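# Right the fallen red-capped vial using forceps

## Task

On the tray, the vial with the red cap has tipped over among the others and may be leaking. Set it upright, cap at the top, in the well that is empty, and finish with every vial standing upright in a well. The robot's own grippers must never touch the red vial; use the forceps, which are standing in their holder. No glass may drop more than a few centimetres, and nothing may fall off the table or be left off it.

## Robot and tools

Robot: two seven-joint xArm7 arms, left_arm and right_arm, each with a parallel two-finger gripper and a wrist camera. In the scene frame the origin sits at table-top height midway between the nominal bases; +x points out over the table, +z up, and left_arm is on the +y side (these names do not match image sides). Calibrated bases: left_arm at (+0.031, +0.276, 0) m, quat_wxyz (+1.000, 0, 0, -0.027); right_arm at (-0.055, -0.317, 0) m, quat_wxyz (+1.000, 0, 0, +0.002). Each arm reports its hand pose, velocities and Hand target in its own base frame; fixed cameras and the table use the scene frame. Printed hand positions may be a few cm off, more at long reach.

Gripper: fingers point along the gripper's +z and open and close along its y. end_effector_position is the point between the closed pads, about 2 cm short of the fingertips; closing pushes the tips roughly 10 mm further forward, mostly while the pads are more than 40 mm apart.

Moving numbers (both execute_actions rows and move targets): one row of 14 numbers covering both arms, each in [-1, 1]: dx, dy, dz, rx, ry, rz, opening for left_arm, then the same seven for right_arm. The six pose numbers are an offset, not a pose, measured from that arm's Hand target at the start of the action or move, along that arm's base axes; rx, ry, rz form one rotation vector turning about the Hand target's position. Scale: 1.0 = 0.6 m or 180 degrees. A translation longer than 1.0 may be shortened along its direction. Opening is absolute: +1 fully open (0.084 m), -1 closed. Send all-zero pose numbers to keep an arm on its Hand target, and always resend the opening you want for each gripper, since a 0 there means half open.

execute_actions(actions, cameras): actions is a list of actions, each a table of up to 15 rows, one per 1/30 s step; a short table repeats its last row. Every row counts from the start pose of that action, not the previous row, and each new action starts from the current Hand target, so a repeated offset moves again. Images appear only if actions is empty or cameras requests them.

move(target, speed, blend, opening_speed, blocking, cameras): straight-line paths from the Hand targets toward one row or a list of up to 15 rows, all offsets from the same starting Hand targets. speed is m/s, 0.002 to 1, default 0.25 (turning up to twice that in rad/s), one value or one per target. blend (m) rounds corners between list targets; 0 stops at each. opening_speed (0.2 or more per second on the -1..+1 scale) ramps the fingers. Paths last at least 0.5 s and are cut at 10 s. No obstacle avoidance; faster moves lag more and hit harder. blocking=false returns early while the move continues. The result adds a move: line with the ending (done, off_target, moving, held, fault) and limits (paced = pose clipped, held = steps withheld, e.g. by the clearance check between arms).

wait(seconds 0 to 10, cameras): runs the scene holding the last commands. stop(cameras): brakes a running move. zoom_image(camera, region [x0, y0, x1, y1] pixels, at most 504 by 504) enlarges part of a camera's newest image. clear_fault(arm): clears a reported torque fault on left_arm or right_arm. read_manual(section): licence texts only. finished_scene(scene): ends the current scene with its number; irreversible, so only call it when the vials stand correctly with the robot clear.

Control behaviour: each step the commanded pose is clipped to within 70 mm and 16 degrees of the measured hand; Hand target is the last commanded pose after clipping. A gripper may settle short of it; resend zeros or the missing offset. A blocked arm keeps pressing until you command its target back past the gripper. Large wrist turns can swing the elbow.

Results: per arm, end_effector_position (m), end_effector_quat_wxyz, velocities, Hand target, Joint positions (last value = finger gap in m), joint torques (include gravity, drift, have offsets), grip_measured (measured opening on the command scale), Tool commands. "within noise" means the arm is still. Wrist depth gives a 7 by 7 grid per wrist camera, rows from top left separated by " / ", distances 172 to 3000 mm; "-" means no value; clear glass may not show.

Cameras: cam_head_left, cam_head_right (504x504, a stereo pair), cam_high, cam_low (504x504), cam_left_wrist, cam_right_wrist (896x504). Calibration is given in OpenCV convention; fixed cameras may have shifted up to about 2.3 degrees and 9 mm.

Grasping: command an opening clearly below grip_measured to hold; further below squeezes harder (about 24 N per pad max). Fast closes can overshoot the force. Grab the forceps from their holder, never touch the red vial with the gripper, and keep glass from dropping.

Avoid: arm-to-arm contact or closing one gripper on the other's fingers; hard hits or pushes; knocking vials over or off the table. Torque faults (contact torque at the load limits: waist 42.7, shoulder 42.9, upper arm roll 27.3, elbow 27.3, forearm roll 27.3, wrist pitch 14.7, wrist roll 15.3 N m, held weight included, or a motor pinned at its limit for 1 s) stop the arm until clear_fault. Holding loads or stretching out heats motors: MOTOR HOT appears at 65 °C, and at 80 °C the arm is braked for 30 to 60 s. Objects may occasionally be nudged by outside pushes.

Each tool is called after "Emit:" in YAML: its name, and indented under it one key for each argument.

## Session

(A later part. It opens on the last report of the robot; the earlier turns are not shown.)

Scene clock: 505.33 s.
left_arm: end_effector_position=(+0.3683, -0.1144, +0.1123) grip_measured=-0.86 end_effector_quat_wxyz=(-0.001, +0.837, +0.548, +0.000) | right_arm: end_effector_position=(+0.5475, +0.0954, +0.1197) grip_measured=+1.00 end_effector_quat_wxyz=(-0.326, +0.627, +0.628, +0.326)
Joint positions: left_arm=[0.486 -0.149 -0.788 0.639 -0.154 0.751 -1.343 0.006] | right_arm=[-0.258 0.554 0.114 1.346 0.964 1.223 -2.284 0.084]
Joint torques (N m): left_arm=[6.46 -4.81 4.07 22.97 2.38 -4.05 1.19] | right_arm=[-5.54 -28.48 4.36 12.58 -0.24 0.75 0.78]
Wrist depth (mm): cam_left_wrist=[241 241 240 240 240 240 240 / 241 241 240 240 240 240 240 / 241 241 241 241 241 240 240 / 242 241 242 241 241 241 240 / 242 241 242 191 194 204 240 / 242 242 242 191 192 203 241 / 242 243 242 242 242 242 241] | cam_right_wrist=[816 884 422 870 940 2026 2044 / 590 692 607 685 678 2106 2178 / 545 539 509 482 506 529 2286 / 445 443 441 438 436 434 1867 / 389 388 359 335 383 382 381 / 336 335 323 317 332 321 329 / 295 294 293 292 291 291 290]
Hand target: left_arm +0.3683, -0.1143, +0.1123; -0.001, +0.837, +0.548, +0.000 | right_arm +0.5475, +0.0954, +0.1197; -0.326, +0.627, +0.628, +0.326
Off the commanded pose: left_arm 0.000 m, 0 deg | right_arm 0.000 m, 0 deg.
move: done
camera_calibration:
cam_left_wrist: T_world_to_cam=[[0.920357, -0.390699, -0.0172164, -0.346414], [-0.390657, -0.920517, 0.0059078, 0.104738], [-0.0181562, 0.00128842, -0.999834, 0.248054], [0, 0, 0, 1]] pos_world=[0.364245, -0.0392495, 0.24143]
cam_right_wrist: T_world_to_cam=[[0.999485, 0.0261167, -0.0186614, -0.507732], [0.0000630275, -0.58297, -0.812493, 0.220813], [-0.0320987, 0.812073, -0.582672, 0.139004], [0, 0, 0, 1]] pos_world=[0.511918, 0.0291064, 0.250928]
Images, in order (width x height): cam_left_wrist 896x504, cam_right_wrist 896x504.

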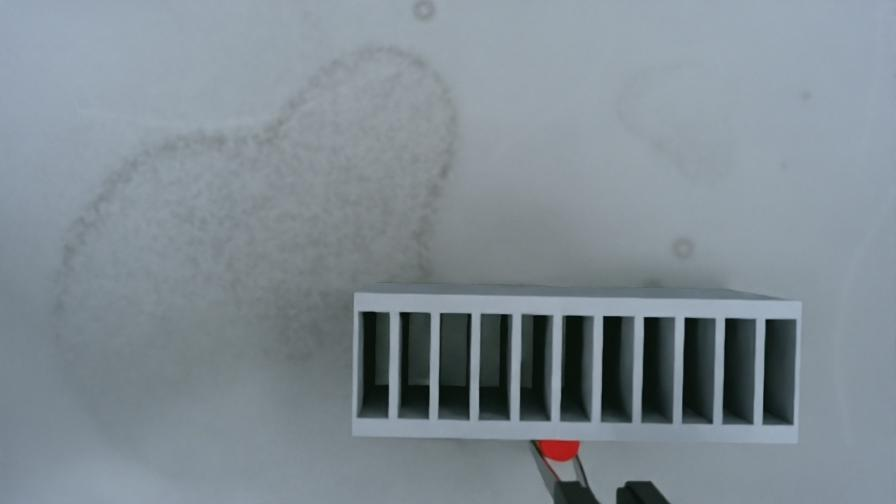

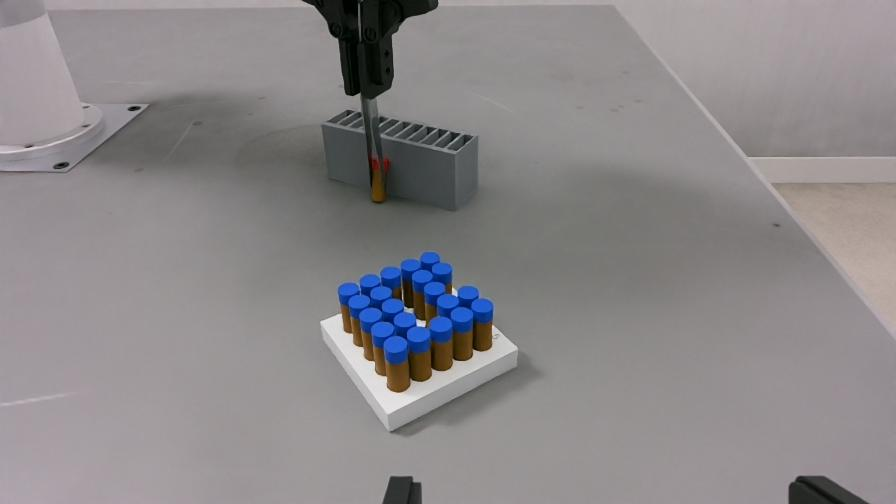

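Emit:
move:
  target: [0.0030,0.0069,0,0,0,0,-0.87,0,0,0,0,0,0,1]
  speed: 0.01
  cameras: ["cam_left_wrist","cam_right_wrist"]

Emit:
zoom_image:
  camera: "cam_left_wrist"
  region: [500, 384, 620, 504]

Emit:
zoom_image:
  camera: "cam_right_wrist"
  region: [320, 90, 430, 220]

Scene clock: 515.63 s.
left_arm: end_effector_position=(+0.3701, -0.1102, +0.1123) grip_measured=-0.86 end_effector_quat_wxyz=(-0.001, +0.837, +0.548, +0.000) | right_arm: end_effector_position=(+0.5475, +0.0954, +0.1197) grip_measured=+1.00 end_effector_quat_wxyz=(-0.326, +0.627, +0.628, +0.326)
Joint positions: left_arm=[0.491 -0.146 -0.782 0.64 -0.15 0.751 -1.335 0.006] | right_arm=[-0.258 0.554 0.114 1.346 0.964 1.223 -2.284 0.084]
Joint torques (N m): left_arm=[6.79 -4.9 4.17 22.8 2.26 -4.09 1.27] | right_arm=[-5.64 -28.59 4.4 12.51 -0.2 0.69 0.82]
Wrist depth (mm): cam_left_wrist=[241 240 240 240 240 240 239 / 241 241 241 240 240 240 239 / 241 241 241 241 241 241 240 / 242 242 241 241 241 240 240 / 242 242 242 192 192 213 241 / 243 242 242 192 192 203 241 / 243 242 242 242 242 242 241] | cam_right_wrist=[818 892 428 872 944 2008 2044 / 586 694 607 684 680 2119 2192 / 542 540 511 486 504 528 2257 / 444 443 441 438 437 434 1867 / 389 389 360 335 384 382 382 / 336 335 324 316 331 321 329 / 295 294 294 293 291 291 290]
Hand target: left_arm +0.3701, -0.1101, +0.1123; -0.001, +0.837, +0.548, +0.000 | right_arm +0.5475, +0.0954, +0.1197; -0.326, +0.627, +0.628, +0.326
Off the commanded pose: left_arm 0.000 m, 0 deg | right_arm 0.000 m, 0 deg.
move: done
camera_calibration:
cam_left_wrist: T_world_to_cam=[[0.920357, -0.390699, -0.0172164, -0.346429], [-0.390657, -0.920517, 0.0059078, 0.109308], [-0.0181562, 0.00128842, -0.999834, 0.248081], [0, 0, 0, 1]] pos_world=[0.366045, -0.0350495, 0.24143]
cam_right_wrist: T_world_to_cam=[[0.999485, 0.0261167, -0.0186614, -0.507732], [0.0000630275, -0.58297, -0.812493, 0.220813], [-0.0320987, 0.812073, -0.582672, 0.139004], [0, 0, 0, 1]] pos_world=[0.511918, 0.0291064, 0.250928]
Images, in order (width x height): cam_left_wrist 896x504, cam_right_wrist 896x504.

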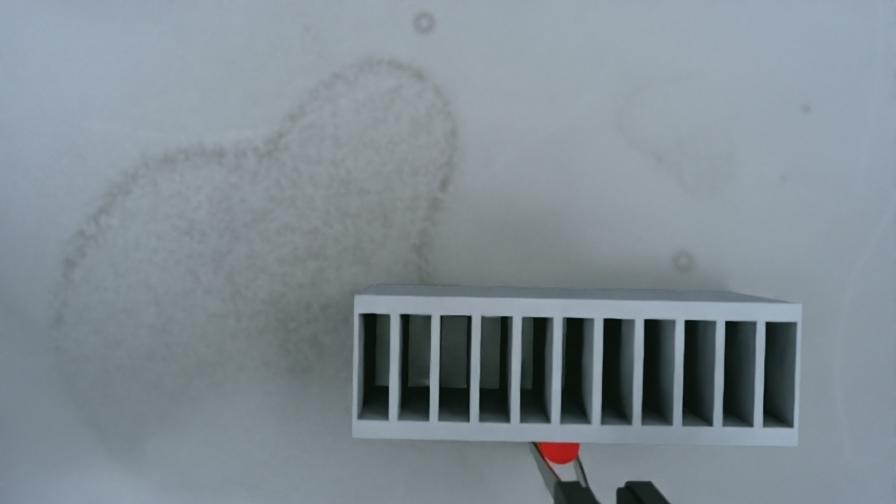

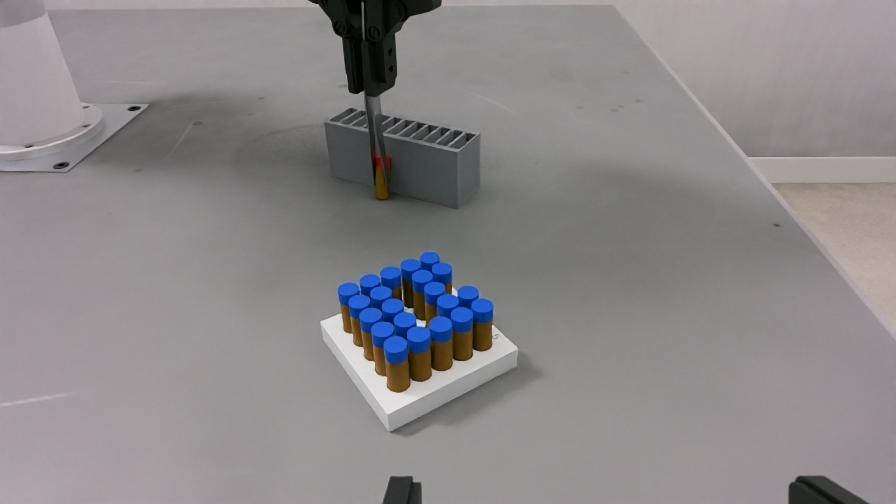

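Scaled by 4.200 from the camera's 896x504 image, which has a finer 1280x720 frame.

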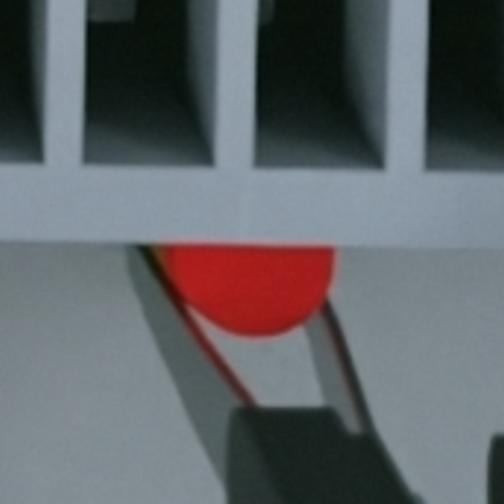

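Scaled by 3.877 from the camera's 896x504 image, which has a finer 1280x720 frame.

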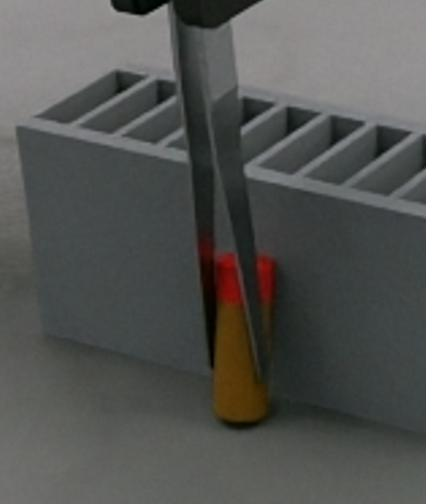

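Emit:
move:
  target: [0,0,0,0,0,0,-1,0,0,0,0,0,0,1]
  opening_speed: 0.3

Emit:
move:
  target:
    - [-0.0027,-0.0061,0.0083,0,0,0,-1,0,0,0,0,0,0,1]
    - [-0.0133,-0.0306,0.0167,0,0,0,-1,0,0,0,0,0,0,1]
  speed: [0.02,0.06]
  blend: 0.003
  cameras: ["cam_left_wrist","cam_right_wrist"]

Emit:
zoom_image:
  camera: "cam_left_wrist"
  region: [500, 384, 620, 504]

Emit:
zoom_image:
  camera: "cam_right_wrist"
  region: [320, 90, 430, 220]

Scene clock: 550.63 s.
left_arm: end_effector_position=(+0.3701, -0.1101, +0.1123) grip_measured=-0.86 end_effector_quat_wxyz=(-0.001, +0.837, +0.548, +0.000) | right_arm: end_effector_position=(+0.5475, +0.0954, +0.1197) grip_measured=+1.00 end_effector_quat_wxyz=(-0.326, +0.627, +0.628, +0.326)
Joint positions: left_arm=[0.491 -0.145 -0.782 0.64 -0.15 0.751 -1.334 0.006] | right_arm=[-0.258 0.554 0.114 1.346 0.964 1.223 -2.284 0.084]
Joint torques (N m): left_arm=[6.61 -4.82 3.97 22.91 2.26 -4.02 1.3] | right_arm=[-5.58 -28.5 4.44 12.46 -0.06 0.69 0.87]
Wrist depth (mm): cam_left_wrist=[240 240 241 240 240 240 239 / 241 241 240 241 240 240 240 / 241 241 241 241 240 240 240 / 242 242 242 241 241 241 241 / 242 242 242 194 191 213 240 / 242 242 242 192 192 203 241 / 243 243 242 242 242 242 242] | cam_right_wrist=[821 889 427 869 944 2014 2062 / 590 693 607 685 680 2138 2192 / 542 540 510 485 507 530 2257 / 444 443 440 438 435 434 1877 / 391 389 359 335 384 383 381 / 336 335 323 316 331 320 330 / 296 294 293 293 292 291 290]
Hand target: left_arm +0.3701, -0.1101, +0.1123; -0.001, +0.837, +0.548, +0.000 | right_arm +0.5475, +0.0954, +0.1197; -0.326, +0.627, +0.628, +0.326
Off the commanded pose: left_arm 0.000 m, 0 deg | right_arm 0.000 m, 0 deg.
move: done

Scene clock: 551.67 s.
left_arm: end_effector_position=(+0.3622, -0.1284, +0.1222) grip_measured=-0.86 end_effector_quat_wxyz=(-0.001, +0.837, +0.548, +0.000) | right_arm: end_effector_position=(+0.5475, +0.0954, +0.1197) grip_measured=+1.00 end_effector_quat_wxyz=(-0.326, +0.627, +0.628, +0.326)
Joint positions: left_arm=[0.46 -0.187 -0.799 0.646 -0.189 0.788 -1.355 0.006] | right_arm=[-0.258 0.554 0.114 1.346 0.964 1.223 -2.284 0.084]
Joint torques (N m): left_arm=[-6.73 -19.5 0.36 23.16 -2.38 0.32 -1.8] | right_arm=[-5.56 -28.57 4.36 12.41 -0.2 0.64 0.86]
Wrist depth (mm): cam_left_wrist=[251 251 250 250 250 249 249 / 251 251 251 251 250 250 249 / 251 251 251 251 250 250 250 / 252 251 251 201 201 221 250 / 252 252 252 201 201 219 251 / 252 252 252 252 251 251 251 / 252 253 253 252 252 251 251] | cam_right_wrist=[818 890 402 872 945 2020 2032 / 590 694 606 685 681 2093 2185 / 542 539 509 486 506 529 2302 / 443 442 440 438 437 434 1872 / 390 389 359 335 383 382 381 / 336 335 323 317 331 320 329 / 295 294 294 292 292 291 289]
Hand target: left_arm +0.3621, -0.1285, +0.1223; -0.001, +0.837, +0.548, +0.000 | right_arm +0.5475, +0.0954, +0.1197; -0.326, +0.627, +0.628, +0.326
Off the commanded pose: left_arm 0.000 m, 0 deg | right_arm 0.000 m, 0 deg.
move: done
camera_calibration:
cam_left_wrist: T_world_to_cam=[[0.920357, -0.390699, -0.0172164, -0.346097], [-0.390657, -0.920517, 0.0059078, 0.0894092], [-0.0181562, 0.00128842, -0.999834, 0.25796], [0, 0, 0, 1]] pos_world=[0.358145, -0.0532495, 0.25143]
cam_right_wrist: T_world_to_cam=[[0.999485, 0.0261167, -0.0186614, -0.507732], [0.0000630275, -0.58297, -0.812493, 0.220813], [-0.0320987, 0.812073, -0.582672, 0.139004], [0, 0, 0, 1]] pos_world=[0.511918, 0.0291064, 0.250928]
Images, in order (width x height): cam_left_wrist 896x504, cam_right_wrist 896x504.

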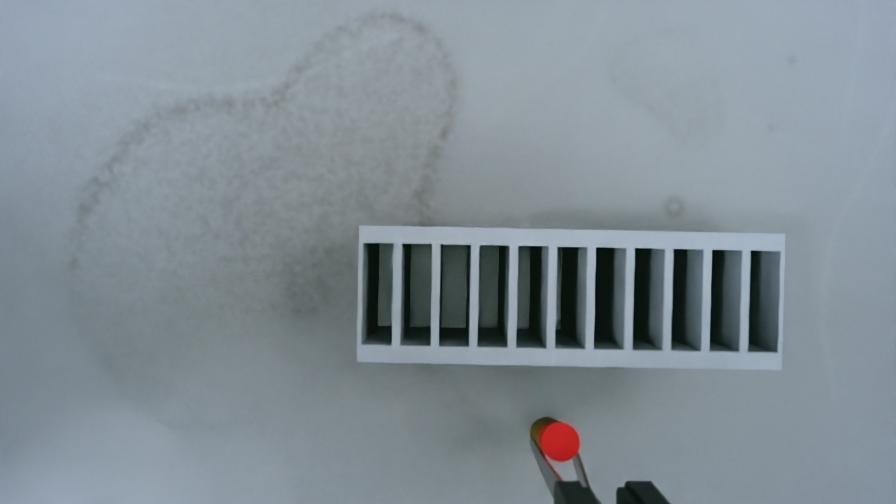

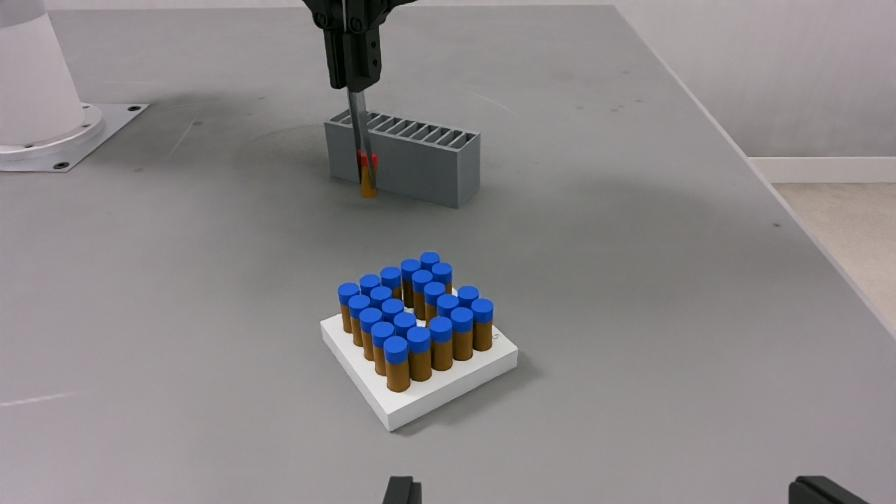

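Scaled by 4.200 from the camera's 896x504 image, which has a finer 1280x720 frame.

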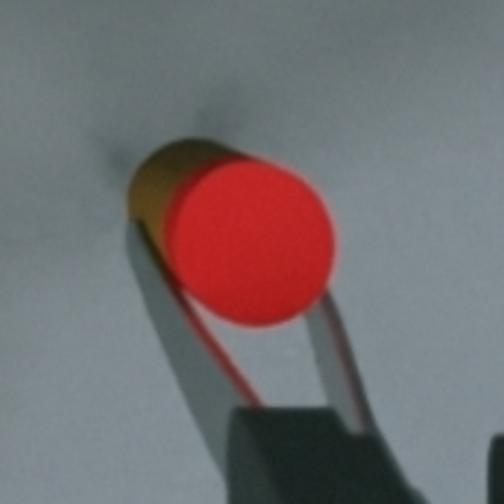

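Scaled by 3.877 from the camera's 896x504 image, which has a finer 1280x720 frame.

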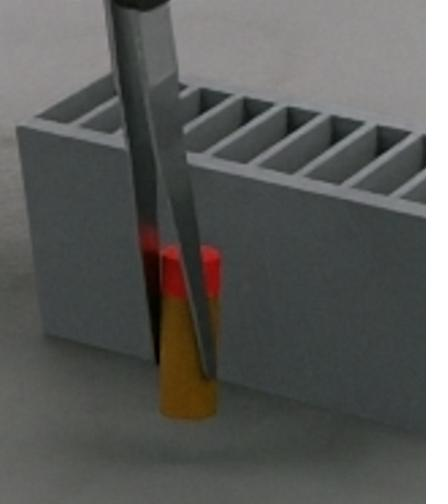

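Emit:
move:
  target: [-0.0139,-0.0319,0,0.0586,-0.0255,0,-1,0,0,0,0,0,0,1]
  speed: 0.08
  cameras: ["cam_left_wrist","cam_right_wrist"]

Emit:
zoom_image:
  camera: "cam_left_wrist"
  region: [500, 384, 620, 504]

Emit:
zoom_image:
  camera: "cam_right_wrist"
  region: [320, 90, 430, 220]

Scene clock: 570.30 s.
left_arm: end_effector_position=(+0.3538, -0.1476, +0.1223) grip_measured=-0.86 end_effector_quat_wxyz=(-0.055, +0.832, +0.545, +0.084) | right_arm: end_effector_position=(+0.5475, +0.0954, +0.1197) grip_measured=+1.00 end_effector_quat_wxyz=(-0.326, +0.627, +0.628, +0.326)
Joint positions: left_arm=[0.485 -0.216 -0.97 0.644 0.032 0.782 -1.655 0.006] | right_arm=[-0.258 0.554 0.114 1.346 0.964 1.223 -2.284 0.084]
Joint torques (N m): left_arm=[6.36 -0.68 1.27 22.84 2.1 0.54 -1.86] | right_arm=[-5.6 -28.68 4.52 12.4 -0.15 0.65 0.83]
Wrist depth (mm): cam_left_wrist=[284 284 284 284 283 283 283 / 279 279 278 278 276 278 277 / 272 272 272 272 271 271 271 / 267 267 267 220 217 217 266 / 263 262 261 212 211 213 261 / 257 258 257 257 257 256 255 / 252 252 251 252 251 251 251] | cam_right_wrist=[816 886 382 871 944 2008 2026 / 588 693 608 685 679 2132 2178 / 542 540 507 486 505 530 2294 / 444 443 440 438 437 435 1877 / 389 389 359 335 384 382 381 / 335 335 323 317 331 320 329 / 295 294 294 292 291 291 290]
Hand target: left_arm +0.3538, -0.1476, +0.1223; -0.056, +0.832, +0.545, +0.084 | right_arm +0.5475, +0.0954, +0.1197; -0.326, +0.627, +0.628, +0.326
Off the commanded pose: left_arm 0.000 m, 0 deg | right_arm 0.000 m, 0 deg.
move: done
camera_calibration:
cam_left_wrist: T_world_to_cam=[[0.92163, -0.387781, -0.0149901, -0.346241], [-0.383163, -0.903174, -0.193555, 0.0927477], [0.0615181, 0.184129, -0.980975, 0.254328], [0, 0, 0, 1]] pos_world=[0.338998, -0.0973278, 0.262251]
cam_right_wrist: T_world_to_cam=[[0.999485, 0.0261167, -0.0186614, -0.507732], [0.0000630275, -0.58297, -0.812493, 0.220813], [-0.0320987, 0.812073, -0.582672, 0.139004], [0, 0, 0, 1]] pos_world=[0.511918, 0.0291064, 0.250928]
Images, in order (width x height): cam_left_wrist 896x504, cam_right_wrist 896x504.

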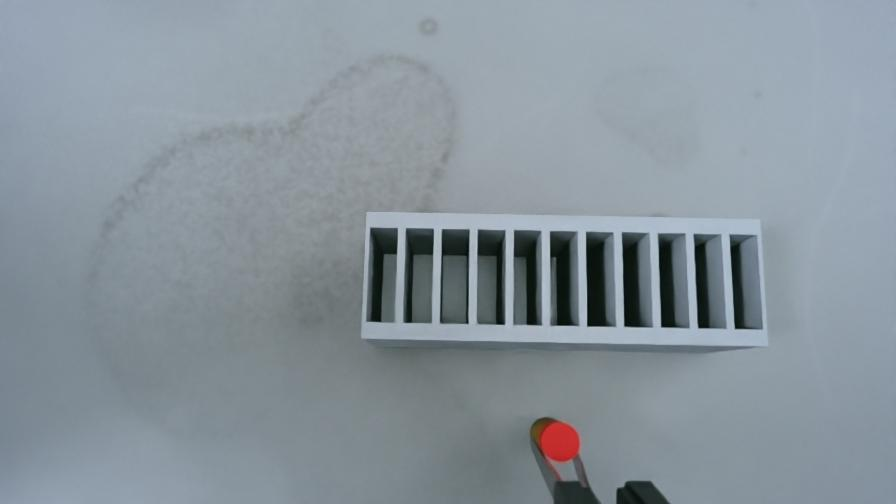

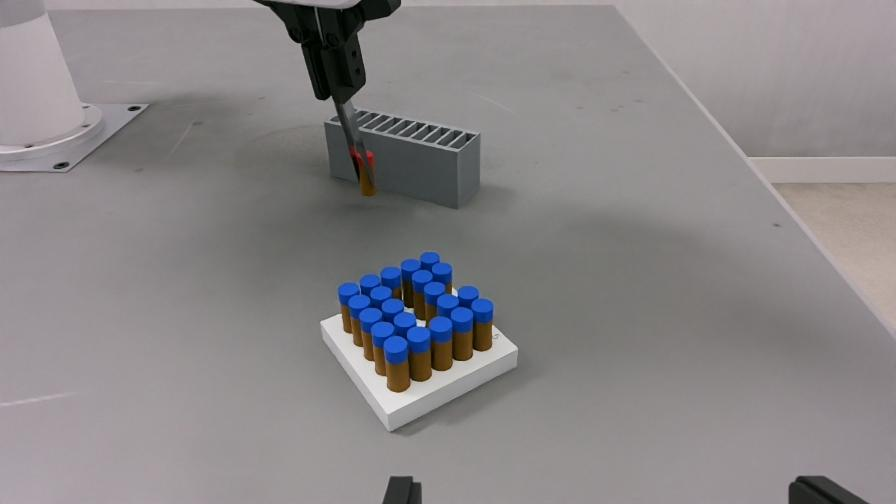

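Scaled by 4.200 from the camera's 896x504 image, which has a finer 1280x720 frame.

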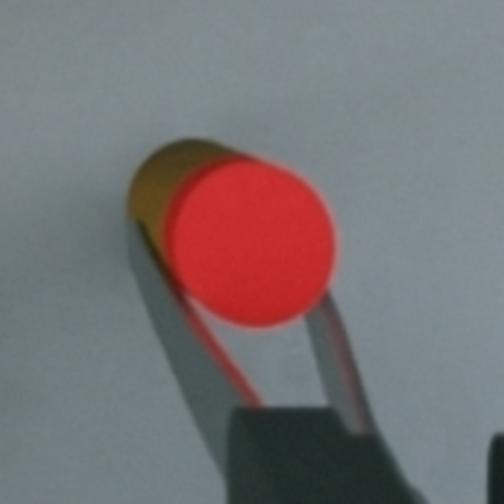

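Scaled by 3.877 from the camera's 896x504 image, which has a finer 1280x720 frame.

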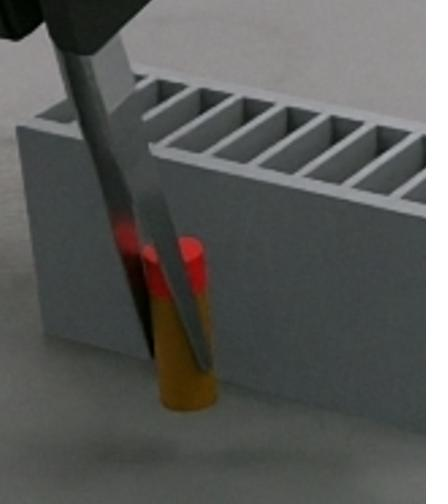

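Emit:
move:
  target:
    - [0,0,-0.0150,0,0,0,-1,0,0,0,0,0,0,1]
    - [0,0,-0.0208,0,0,0,-1,0,0,0,0,0,0,1]
  speed: [0.04,0.01]
  blend: 0.001
  cameras: ["cam_left_wrist","cam_right_wrist"]

Emit:
zoom_image:
  camera: "cam_left_wrist"
  region: [500, 384, 620, 504]

Emit:
zoom_image:
  camera: "cam_right_wrist"
  region: [320, 110, 430, 220]

Scene clock: 587.00 s.
left_arm: end_effector_position=(+0.3538, -0.1476, +0.1098) grip_measured=-0.86 end_effector_quat_wxyz=(-0.056, +0.832, +0.545, +0.084) | right_arm: end_effector_position=(+0.5475, +0.0954, +0.1197) grip_measured=+1.00 end_effector_quat_wxyz=(-0.326, +0.627, +0.628, +0.326)
Joint positions: left_arm=[0.509 -0.174 -0.996 0.632 0.081 0.744 -1.698 0.006] | right_arm=[-0.258 0.554 0.114 1.346 0.964 1.223 -2.284 0.084]
Joint torques (N m): left_arm=[6.09 -0.68 0.37 14.42 2.25 -3.91 -1.74] | right_arm=[-5.42 -28.84 4.38 12.42 -0.15 0.59 0.81]
Wrist depth (mm): cam_left_wrist=[271 271 270 270 270 270 270 / 266 266 265 265 265 265 265 / 259 259 259 259 258 259 258 / 255 254 253 220 205 213 254 / 250 250 249 203 198 204 249 / 244 245 245 246 245 244 244 / 240 240 240 239 239 239 239] | cam_right_wrist=[820 885 355 875 948 2008 2044 / 586 695 524 683 677 2093 2172 / 542 539 509 486 505 529 2286 / 443 442 440 438 437 434 1877 / 391 388 359 335 383 382 381 / 336 335 323 317 331 320 328 / 295 294 294 292 292 291 290]
Hand target: left_arm +0.3538, -0.1476, +0.1098; -0.056, +0.832, +0.545, +0.084 | right_arm +0.5475, +0.0954, +0.1197; -0.326, +0.627, +0.628, +0.326
Off the commanded pose: left_arm 0.000 m, 0 deg | right_arm 0.000 m, 0 deg.
move: done
camera_calibration:
cam_left_wrist: T_world_to_cam=[[0.921633, -0.387773, -0.0150282, -0.346418], [-0.383157, -0.903157, -0.193643, 0.0903691], [0.0615167, 0.184226, -0.980957, 0.24217], [0, 0, 0, 1]] pos_world=[0.338998, -0.0973278, 0.249852]
cam_right_wrist: T_world_to_cam=[[0.999485, 0.0261167, -0.0186614, -0.507732], [0.0000630275, -0.58297, -0.812493, 0.220813], [-0.0320987, 0.812073, -0.582672, 0.139004], [0, 0, 0, 1]] pos_world=[0.511918, 0.0291064, 0.250928]
Images, in order (width x height): cam_left_wrist 896x504, cam_right_wrist 896x504.

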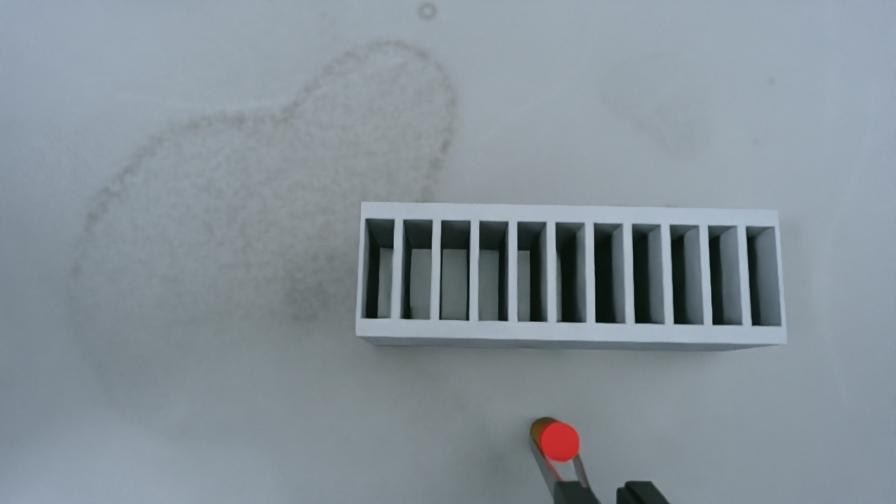

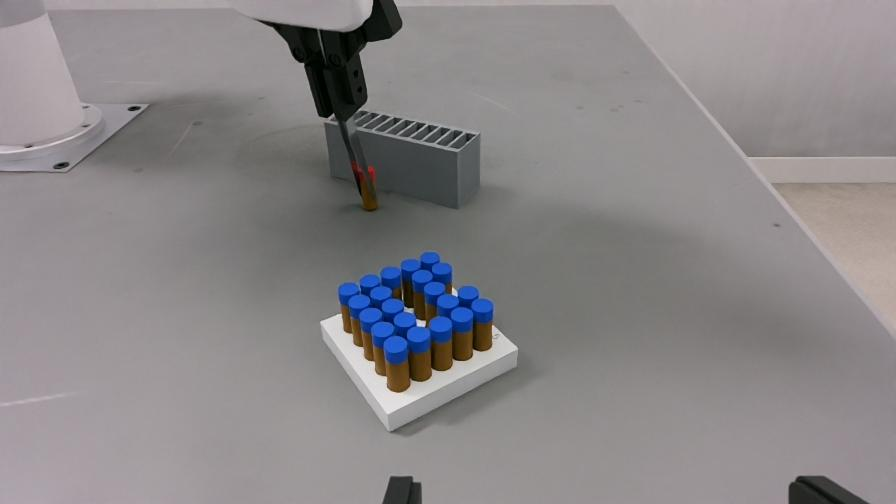

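Scaled by 4.200 from the camera's 896x504 image, which has a finer 1280x720 frame.

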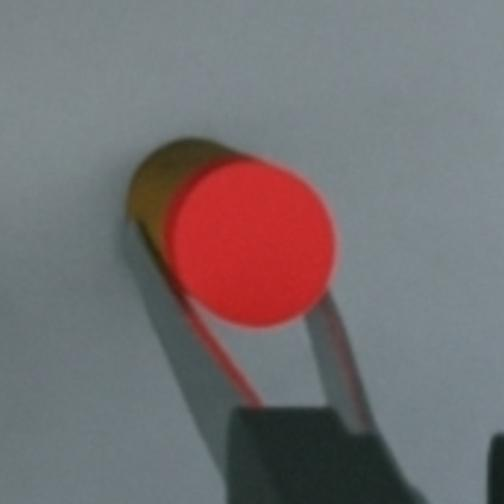

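Scaled by 4.582 from the camera's 896x504 image, which has a finer 1280x720 frame.

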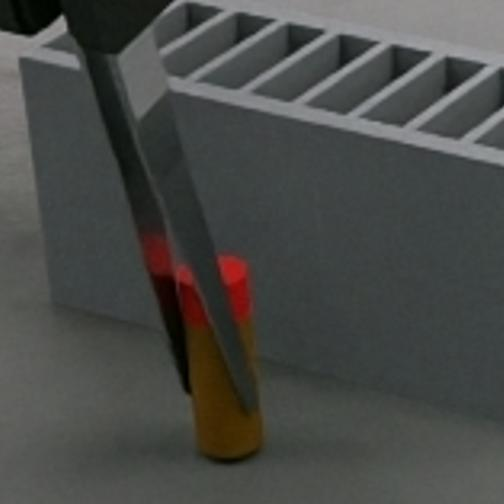

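Emit:
move:
  target: [0,0,-0.0020,0,0,0,-1,0,0,0,0,0,0,1]
  speed: 0.01
  cameras: ["cam_left_wrist","cam_right_wrist"]

Emit:
zoom_image:
  camera: "cam_left_wrist"
  region: [500, 384, 620, 504]

Emit:
zoom_image:
  camera: "cam_right_wrist"
  region: [320, 110, 430, 220]

Scene clock: 591.77 s.
left_arm: end_effector_position=(+0.3538, -0.1476, +0.1086) grip_measured=-0.86 end_effector_quat_wxyz=(-0.056, +0.832, +0.545, +0.084) | right_arm: end_effector_position=(+0.5475, +0.0954, +0.1197) grip_measured=+1.00 end_effector_quat_wxyz=(-0.326, +0.627, +0.628, +0.326)
Joint positions: left_arm=[0.511 -0.17 -0.998 0.631 0.086 0.74 -1.703 0.006] | right_arm=[-0.258 0.554 0.114 1.346 0.964 1.223 -2.284 0.084]
Joint torques (N m): left_arm=[6.35 -0.95 0.45 14.5 2.25 -3.88 -1.83] | right_arm=[-5.49 -28.76 4.48 12.25 -0.09 0.64 0.82]
Wrist depth (mm): cam_left_wrist=[270 269 269 269 269 268 268 / 265 264 264 264 263 263 264 / 258 258 258 258 257 257 257 / 254 254 252 219 203 213 252 / 249 249 247 203 198 199 247 / 244 244 244 243 244 244 242 / 239 239 239 239 238 238 238] | cam_right_wrist=[818 887 356 872 944 2026 2002 / 589 691 524 685 679 2112 2192 / 542 538 508 486 505 529 2242 / 444 443 441 438 436 436 1857 / 390 388 360 335 384 382 381 / 336 335 324 317 332 320 329 / 295 295 294 292 292 291 290]
Hand target: left_arm +0.3538, -0.1476, +0.1086; -0.056, +0.832, +0.545, +0.084 | right_arm +0.5475, +0.0954, +0.1197; -0.326, +0.627, +0.628, +0.326
Off the commanded pose: left_arm 0.000 m, 0 deg | right_arm 0.000 m, 0 deg.
move: done
camera_calibration:
cam_left_wrist: T_world_to_cam=[[0.921638, -0.387756, -0.0151186, -0.346413], [-0.38316, -0.903164, -0.193606, 0.0901277], [0.0614172, 0.184227, -0.980963, 0.241028], [0, 0, 0, 1]] pos_world=[0.338998, -0.0973278, 0.248652]
cam_right_wrist: T_world_to_cam=[[0.999485, 0.0261167, -0.0186614, -0.507732], [0.0000630275, -0.58297, -0.812493, 0.220813], [-0.0320987, 0.812073, -0.582672, 0.139004], [0, 0, 0, 1]] pos_world=[0.511918, 0.0291064, 0.250928]
Images, in order (width x height): cam_left_wrist 896x504, cam_right_wrist 896x504.

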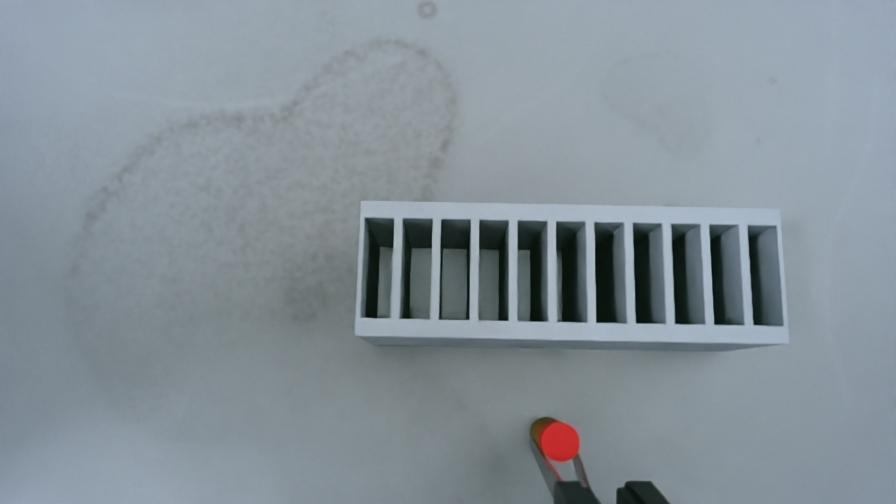

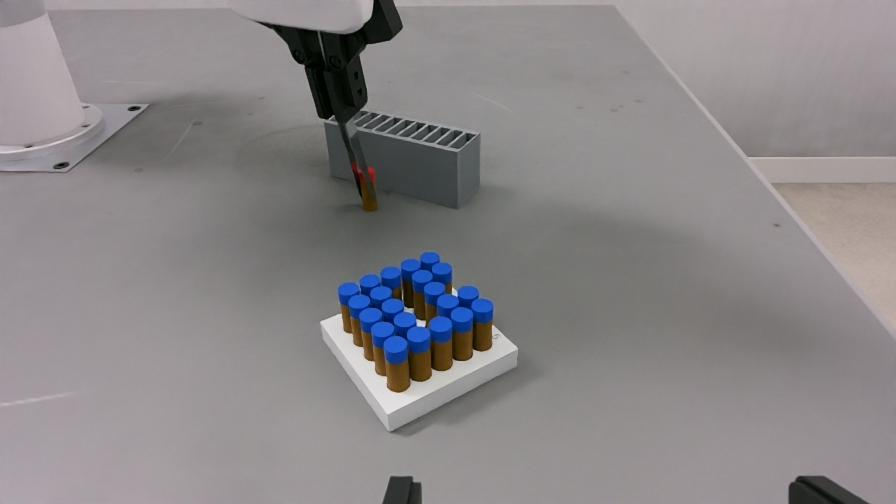

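Scaled by 4.200 from the camera's 896x504 image, which has a finer 1280x720 frame.

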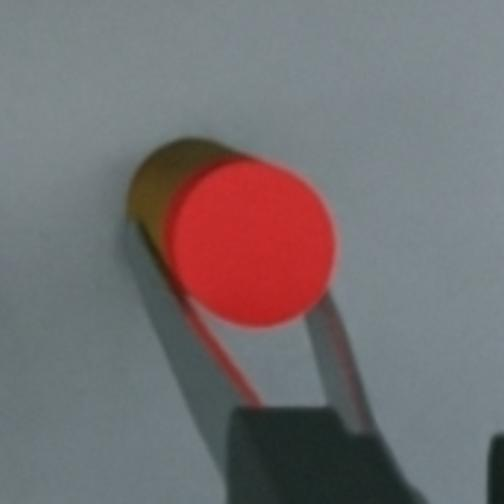

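Scaled by 4.582 from the camera's 896x504 image, which has a finer 1280x720 frame.

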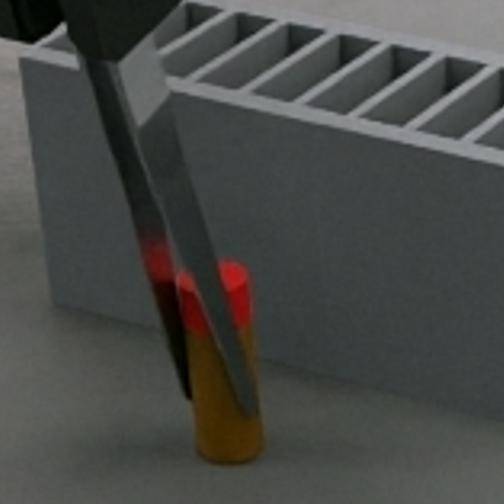

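Emit:
move:
  target: [0,0,-0.0020,0,0,0,-1,0,0,0,0,0,0,1]
  speed: 0.01
  cameras: ["cam_left_wrist","cam_right_wrist"]

Emit:
zoom_image:
  camera: "cam_left_wrist"
  region: [500, 384, 620, 504]

Emit:
zoom_image:
  camera: "cam_right_wrist"
  region: [320, 110, 430, 220]

Scene clock: 597.90 s.
left_arm: end_effector_position=(+0.3538, -0.1476, +0.1075) grip_measured=-0.86 end_effector_quat_wxyz=(-0.056, +0.832, +0.545, +0.084) | right_arm: end_effector_position=(+0.5475, +0.0954, +0.1197) grip_measured=+1.00 end_effector_quat_wxyz=(-0.326, +0.627, +0.628, +0.326)
Joint positions: left_arm=[0.514 -0.165 -1.001 0.629 0.091 0.737 -1.707 0.006] | right_arm=[-0.258 0.554 0.114 1.346 0.964 1.223 -2.284 0.084]
Joint torques (N m): left_arm=[7.49 0.51 0.77 11.91 2.36 -3.35 -1.78] | right_arm=[-5.43 -28.78 4.35 12.19 -0.18 0.58 0.83]
Wrist depth (mm): cam_left_wrist=[269 268 268 269 267 267 267 / 264 263 263 263 263 263 262 / 257 257 257 256 256 256 256 / 252 252 250 202 202 212 251 / 248 248 246 204 197 198 247 / 242 243 243 241 243 242 241 / 238 238 237 237 237 237 237] | cam_right_wrist=[821 886 361 868 946 2008 2038 / 586 694 491 681 677 2093 2192 / 542 540 509 485 506 526 2302 / 445 441 440 438 436 434 1867 / 390 388 359 335 384 383 380 / 336 335 323 316 331 320 329 / 295 294 294 293 292 291 290]
Hand target: left_arm +0.3538, -0.1476, +0.1074; -0.056, +0.832, +0.545, +0.084 | right_arm +0.5475, +0.0954, +0.1197; -0.326, +0.627, +0.628, +0.326
Off the commanded pose: left_arm 0.000 m, 0 deg | right_arm 0.000 m, 0 deg.
move: done
camera_calibration:
cam_left_wrist: T_world_to_cam=[[0.921633, -0.387772, -0.0150281, -0.346454], [-0.383157, -0.903157, -0.193643, 0.0899043], [0.0615167, 0.184226, -0.980957, 0.239816], [0, 0, 0, 1]] pos_world=[0.338998, -0.0973278, 0.247452]
cam_right_wrist: T_world_to_cam=[[0.999485, 0.0261167, -0.0186614, -0.507732], [0.0000630275, -0.58297, -0.812493, 0.220813], [-0.0320987, 0.812073, -0.582672, 0.139004], [0, 0, 0, 1]] pos_world=[0.511918, 0.0291064, 0.250928]
Images, in order (width x height): cam_left_wrist 896x504, cam_right_wrist 896x504.

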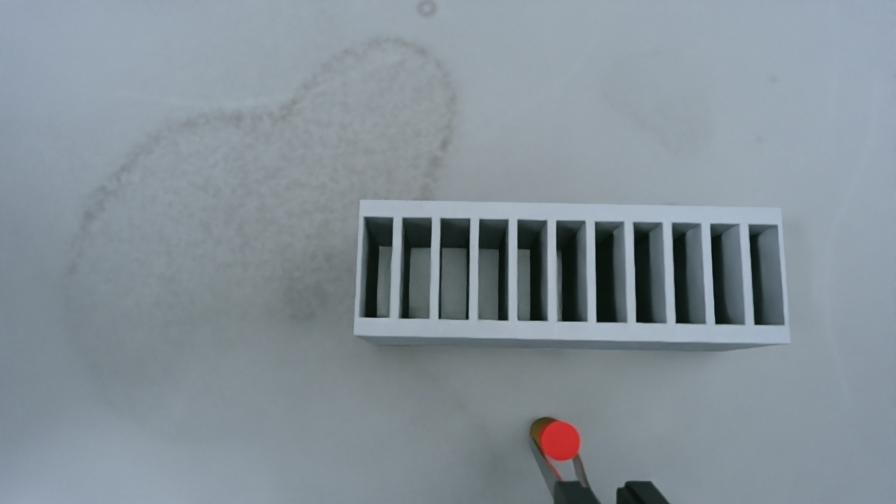

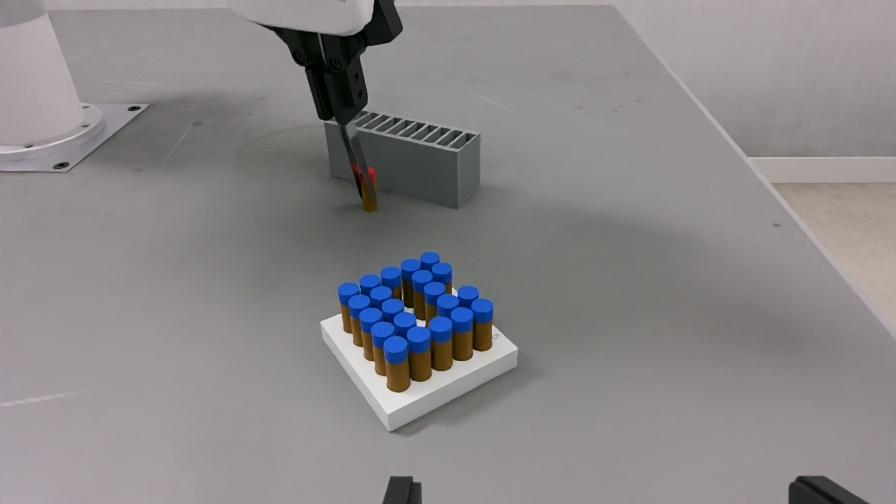

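Scaled by 4.200 from the camera's 896x504 image, which has a finer 1280x720 frame.

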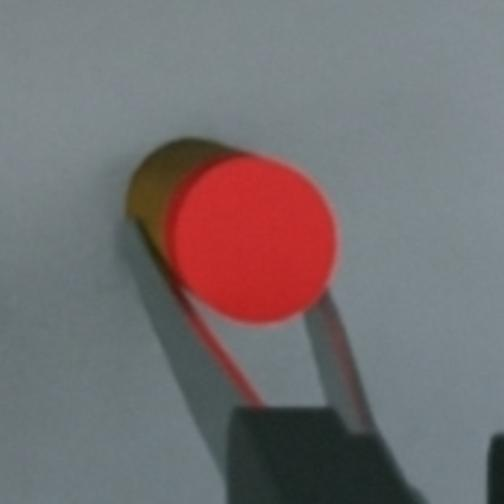

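Scaled by 4.582 from the camera's 896x504 image, which has a finer 1280x720 frame.

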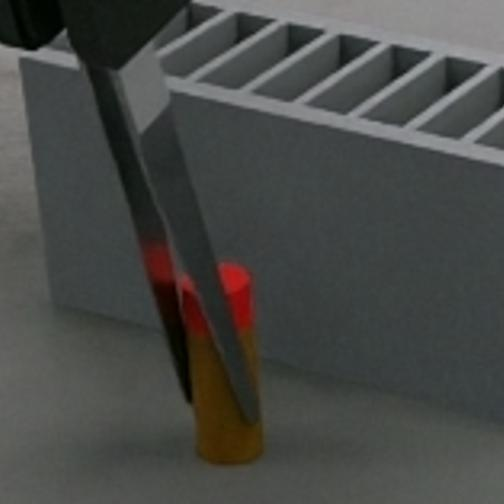

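Emit:
move:
  target: [0,0,0.0010,0,0,0,-0.8,0,0,0,0,0,0,1]
  opening_speed: 0.2

Emit:
move:
  target: [0,0,0,0,0,0,-0.767,0,0,0,0,0,0,1]
  opening_speed: 0.2
  cameras: ["cam_left_wrist","cam_right_wrist"]

Emit:
zoom_image:
  camera: "cam_left_wrist"
  region: [500, 384, 620, 504]

Emit:
zoom_image:
  camera: "cam_right_wrist"
  region: [320, 110, 430, 220]

Scene clock: 605.90 s.
left_arm: end_effector_position=(+0.3538, -0.1476, +0.1080) grip_measured=-0.82 end_effector_quat_wxyz=(-0.056, +0.832, +0.545, +0.084) | right_arm: end_effector_position=(+0.5475, +0.0954, +0.1197) grip_measured=+1.00 end_effector_quat_wxyz=(-0.326, +0.627, +0.628, +0.326)
Joint positions: left_arm=[0.513 -0.167 -1 0.63 0.089 0.738 -1.705 0.008] | right_arm=[-0.258 0.554 0.114 1.346 0.964 1.223 -2.284 0.084]
Joint torques (N m): left_arm=[-6.9 -16.8 4.52 22.62 -2.23 0.59 1.43] | right_arm=[-5.38 -28.79 4.34 12.09 -0.14 0.55 0.87]
Wrist depth (mm): cam_left_wrist=[269 269 269 269 268 268 268 / 264 264 264 263 263 262 262 / 257 258 257 257 256 256 256 / 253 252 251 219 202 212 251 / 248 248 246 203 197 199 247 / 243 244 243 242 243 243 241 / 238 238 238 237 238 237 237] | cam_right_wrist=[814 885 354 871 943 2014 2038 / 588 693 490 685 679 2125 2178 / 542 540 508 485 506 528 2279 / 444 443 440 438 437 434 1872 / 389 388 359 335 384 382 381 / 336 335 323 316 331 320 329 / 295 294 294 293 292 291 290]
Hand target: left_arm +0.3538, -0.1476, +0.1080; -0.056, +0.832, +0.545, +0.084 | right_arm +0.5475, +0.0954, +0.1197; -0.326, +0.627, +0.628, +0.326
Off the commanded pose: left_arm 0.000 m, 0 deg | right_arm 0.000 m, 0 deg.
move: done

Scene clock: 606.40 s.
left_arm: end_effector_position=(+0.3538, -0.1476, +0.1080) grip_measured=-0.79 end_effector_quat_wxyz=(-0.056, +0.832, +0.545, +0.084) | right_arm: end_effector_position=(+0.5475, +0.0954, +0.1197) grip_measured=+1.00 end_effector_quat_wxyz=(-0.326, +0.627, +0.628, +0.326)
Joint positions: left_arm=[0.513 -0.167 -1 0.63 0.089 0.738 -1.705 0.009] | right_arm=[-0.258 0.554 0.114 1.346 0.964 1.223 -2.284 0.084]
Joint torques (N m): left_arm=[-6.73 -16.72 4.55 22.53 -2.2 0.55 1.38] | right_arm=[-5.38 -28.87 4.38 12.14 -0.06 0.62 0.83]
Wrist depth (mm): cam_left_wrist=[268 269 269 268 268 268 267 / 264 263 263 263 263 263 262 / 258 257 257 257 256 256 256 / 253 252 251 219 202 212 252 / 249 248 247 203 197 198 247 / 243 244 244 242 243 243 242 / 238 238 238 238 238 237 237] | cam_right_wrist=[817 888 355 872 940 2002 2008 / 587 695 489 680 679 2125 2199 / 542 540 509 483 505 529 2302 / 444 442 441 439 435 435 1872 / 390 389 360 335 384 383 381 / 335 335 324 317 332 321 328 / 295 294 294 292 292 291 290]
Hand target: left_arm +0.3538, -0.1476, +0.1080; -0.056, +0.832, +0.545, +0.084 | right_arm +0.5475, +0.0954, +0.1197; -0.326, +0.627, +0.628, +0.326
Off the commanded pose: left_arm 0.000 m, 0 deg | right_arm 0.000 m, 0 deg.
move: done
camera_calibration:
cam_left_wrist: T_world_to_cam=[[0.921638, -0.387756, -0.0151186, -0.346424], [-0.38316, -0.903164, -0.193606, 0.0899921], [0.0614172, 0.184227, -0.980963, 0.240341], [0, 0, 0, 1]] pos_world=[0.338998, -0.0973278, 0.247952]
cam_right_wrist: T_world_to_cam=[[0.999485, 0.0261167, -0.0186614, -0.507732], [0.0000630275, -0.58297, -0.812493, 0.220813], [-0.0320987, 0.812073, -0.582672, 0.139004], [0, 0, 0, 1]] pos_world=[0.511918, 0.0291064, 0.250928]
Images, in order (width x height): cam_left_wrist 896x504, cam_right_wrist 896x504.

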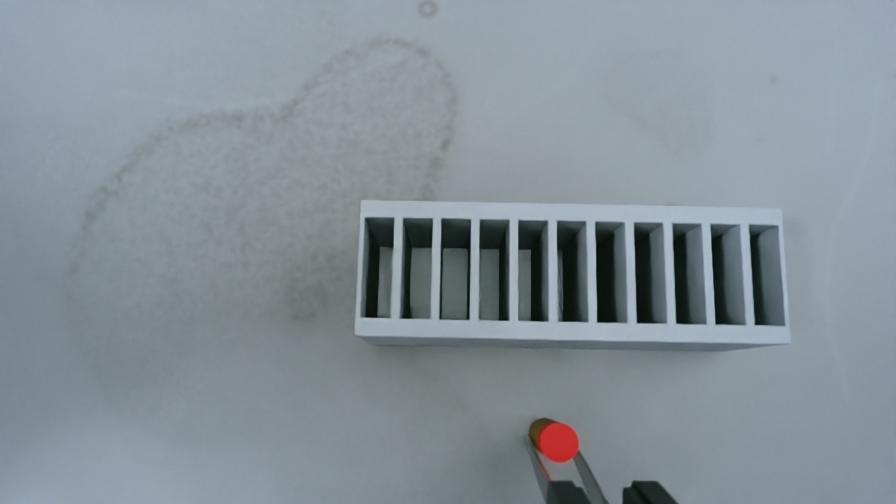

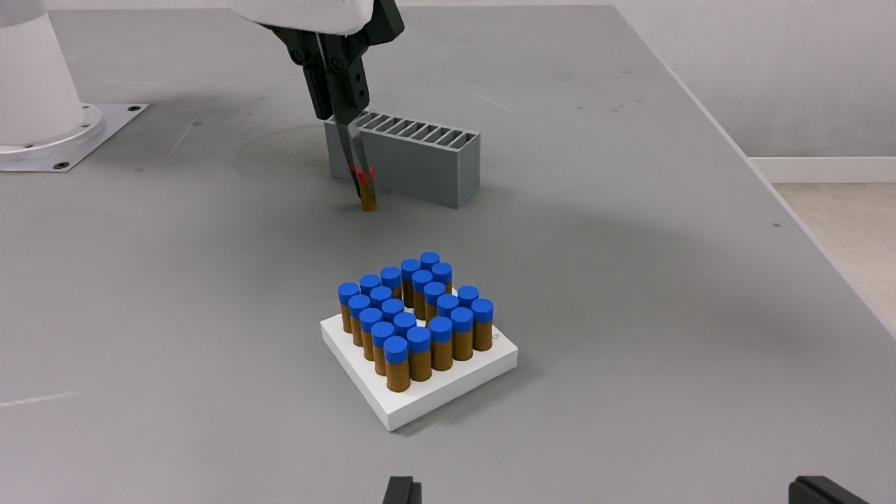

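Scaled by 4.200 from the camera's 896x504 image, which has a finer 1280x720 frame.

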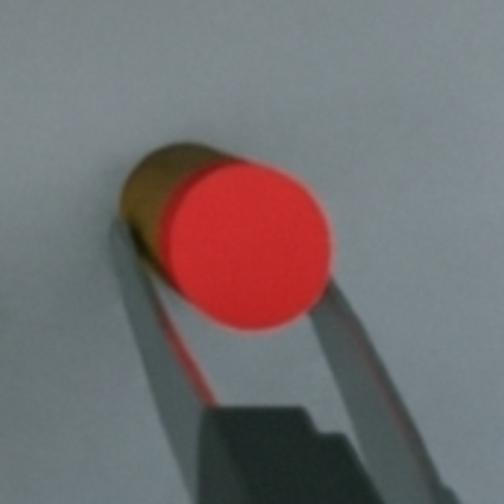

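Scaled by 4.582 from the camera's 896x504 image, which has a finer 1280x720 frame.

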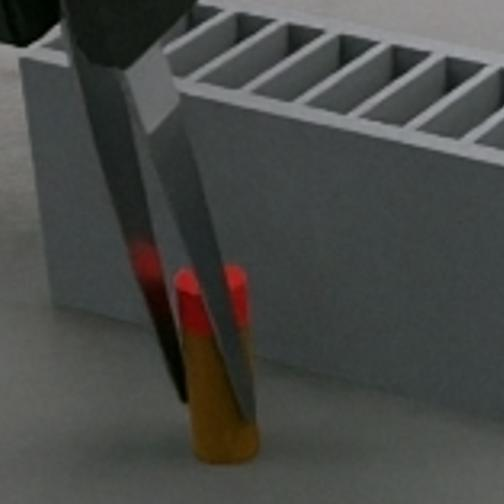

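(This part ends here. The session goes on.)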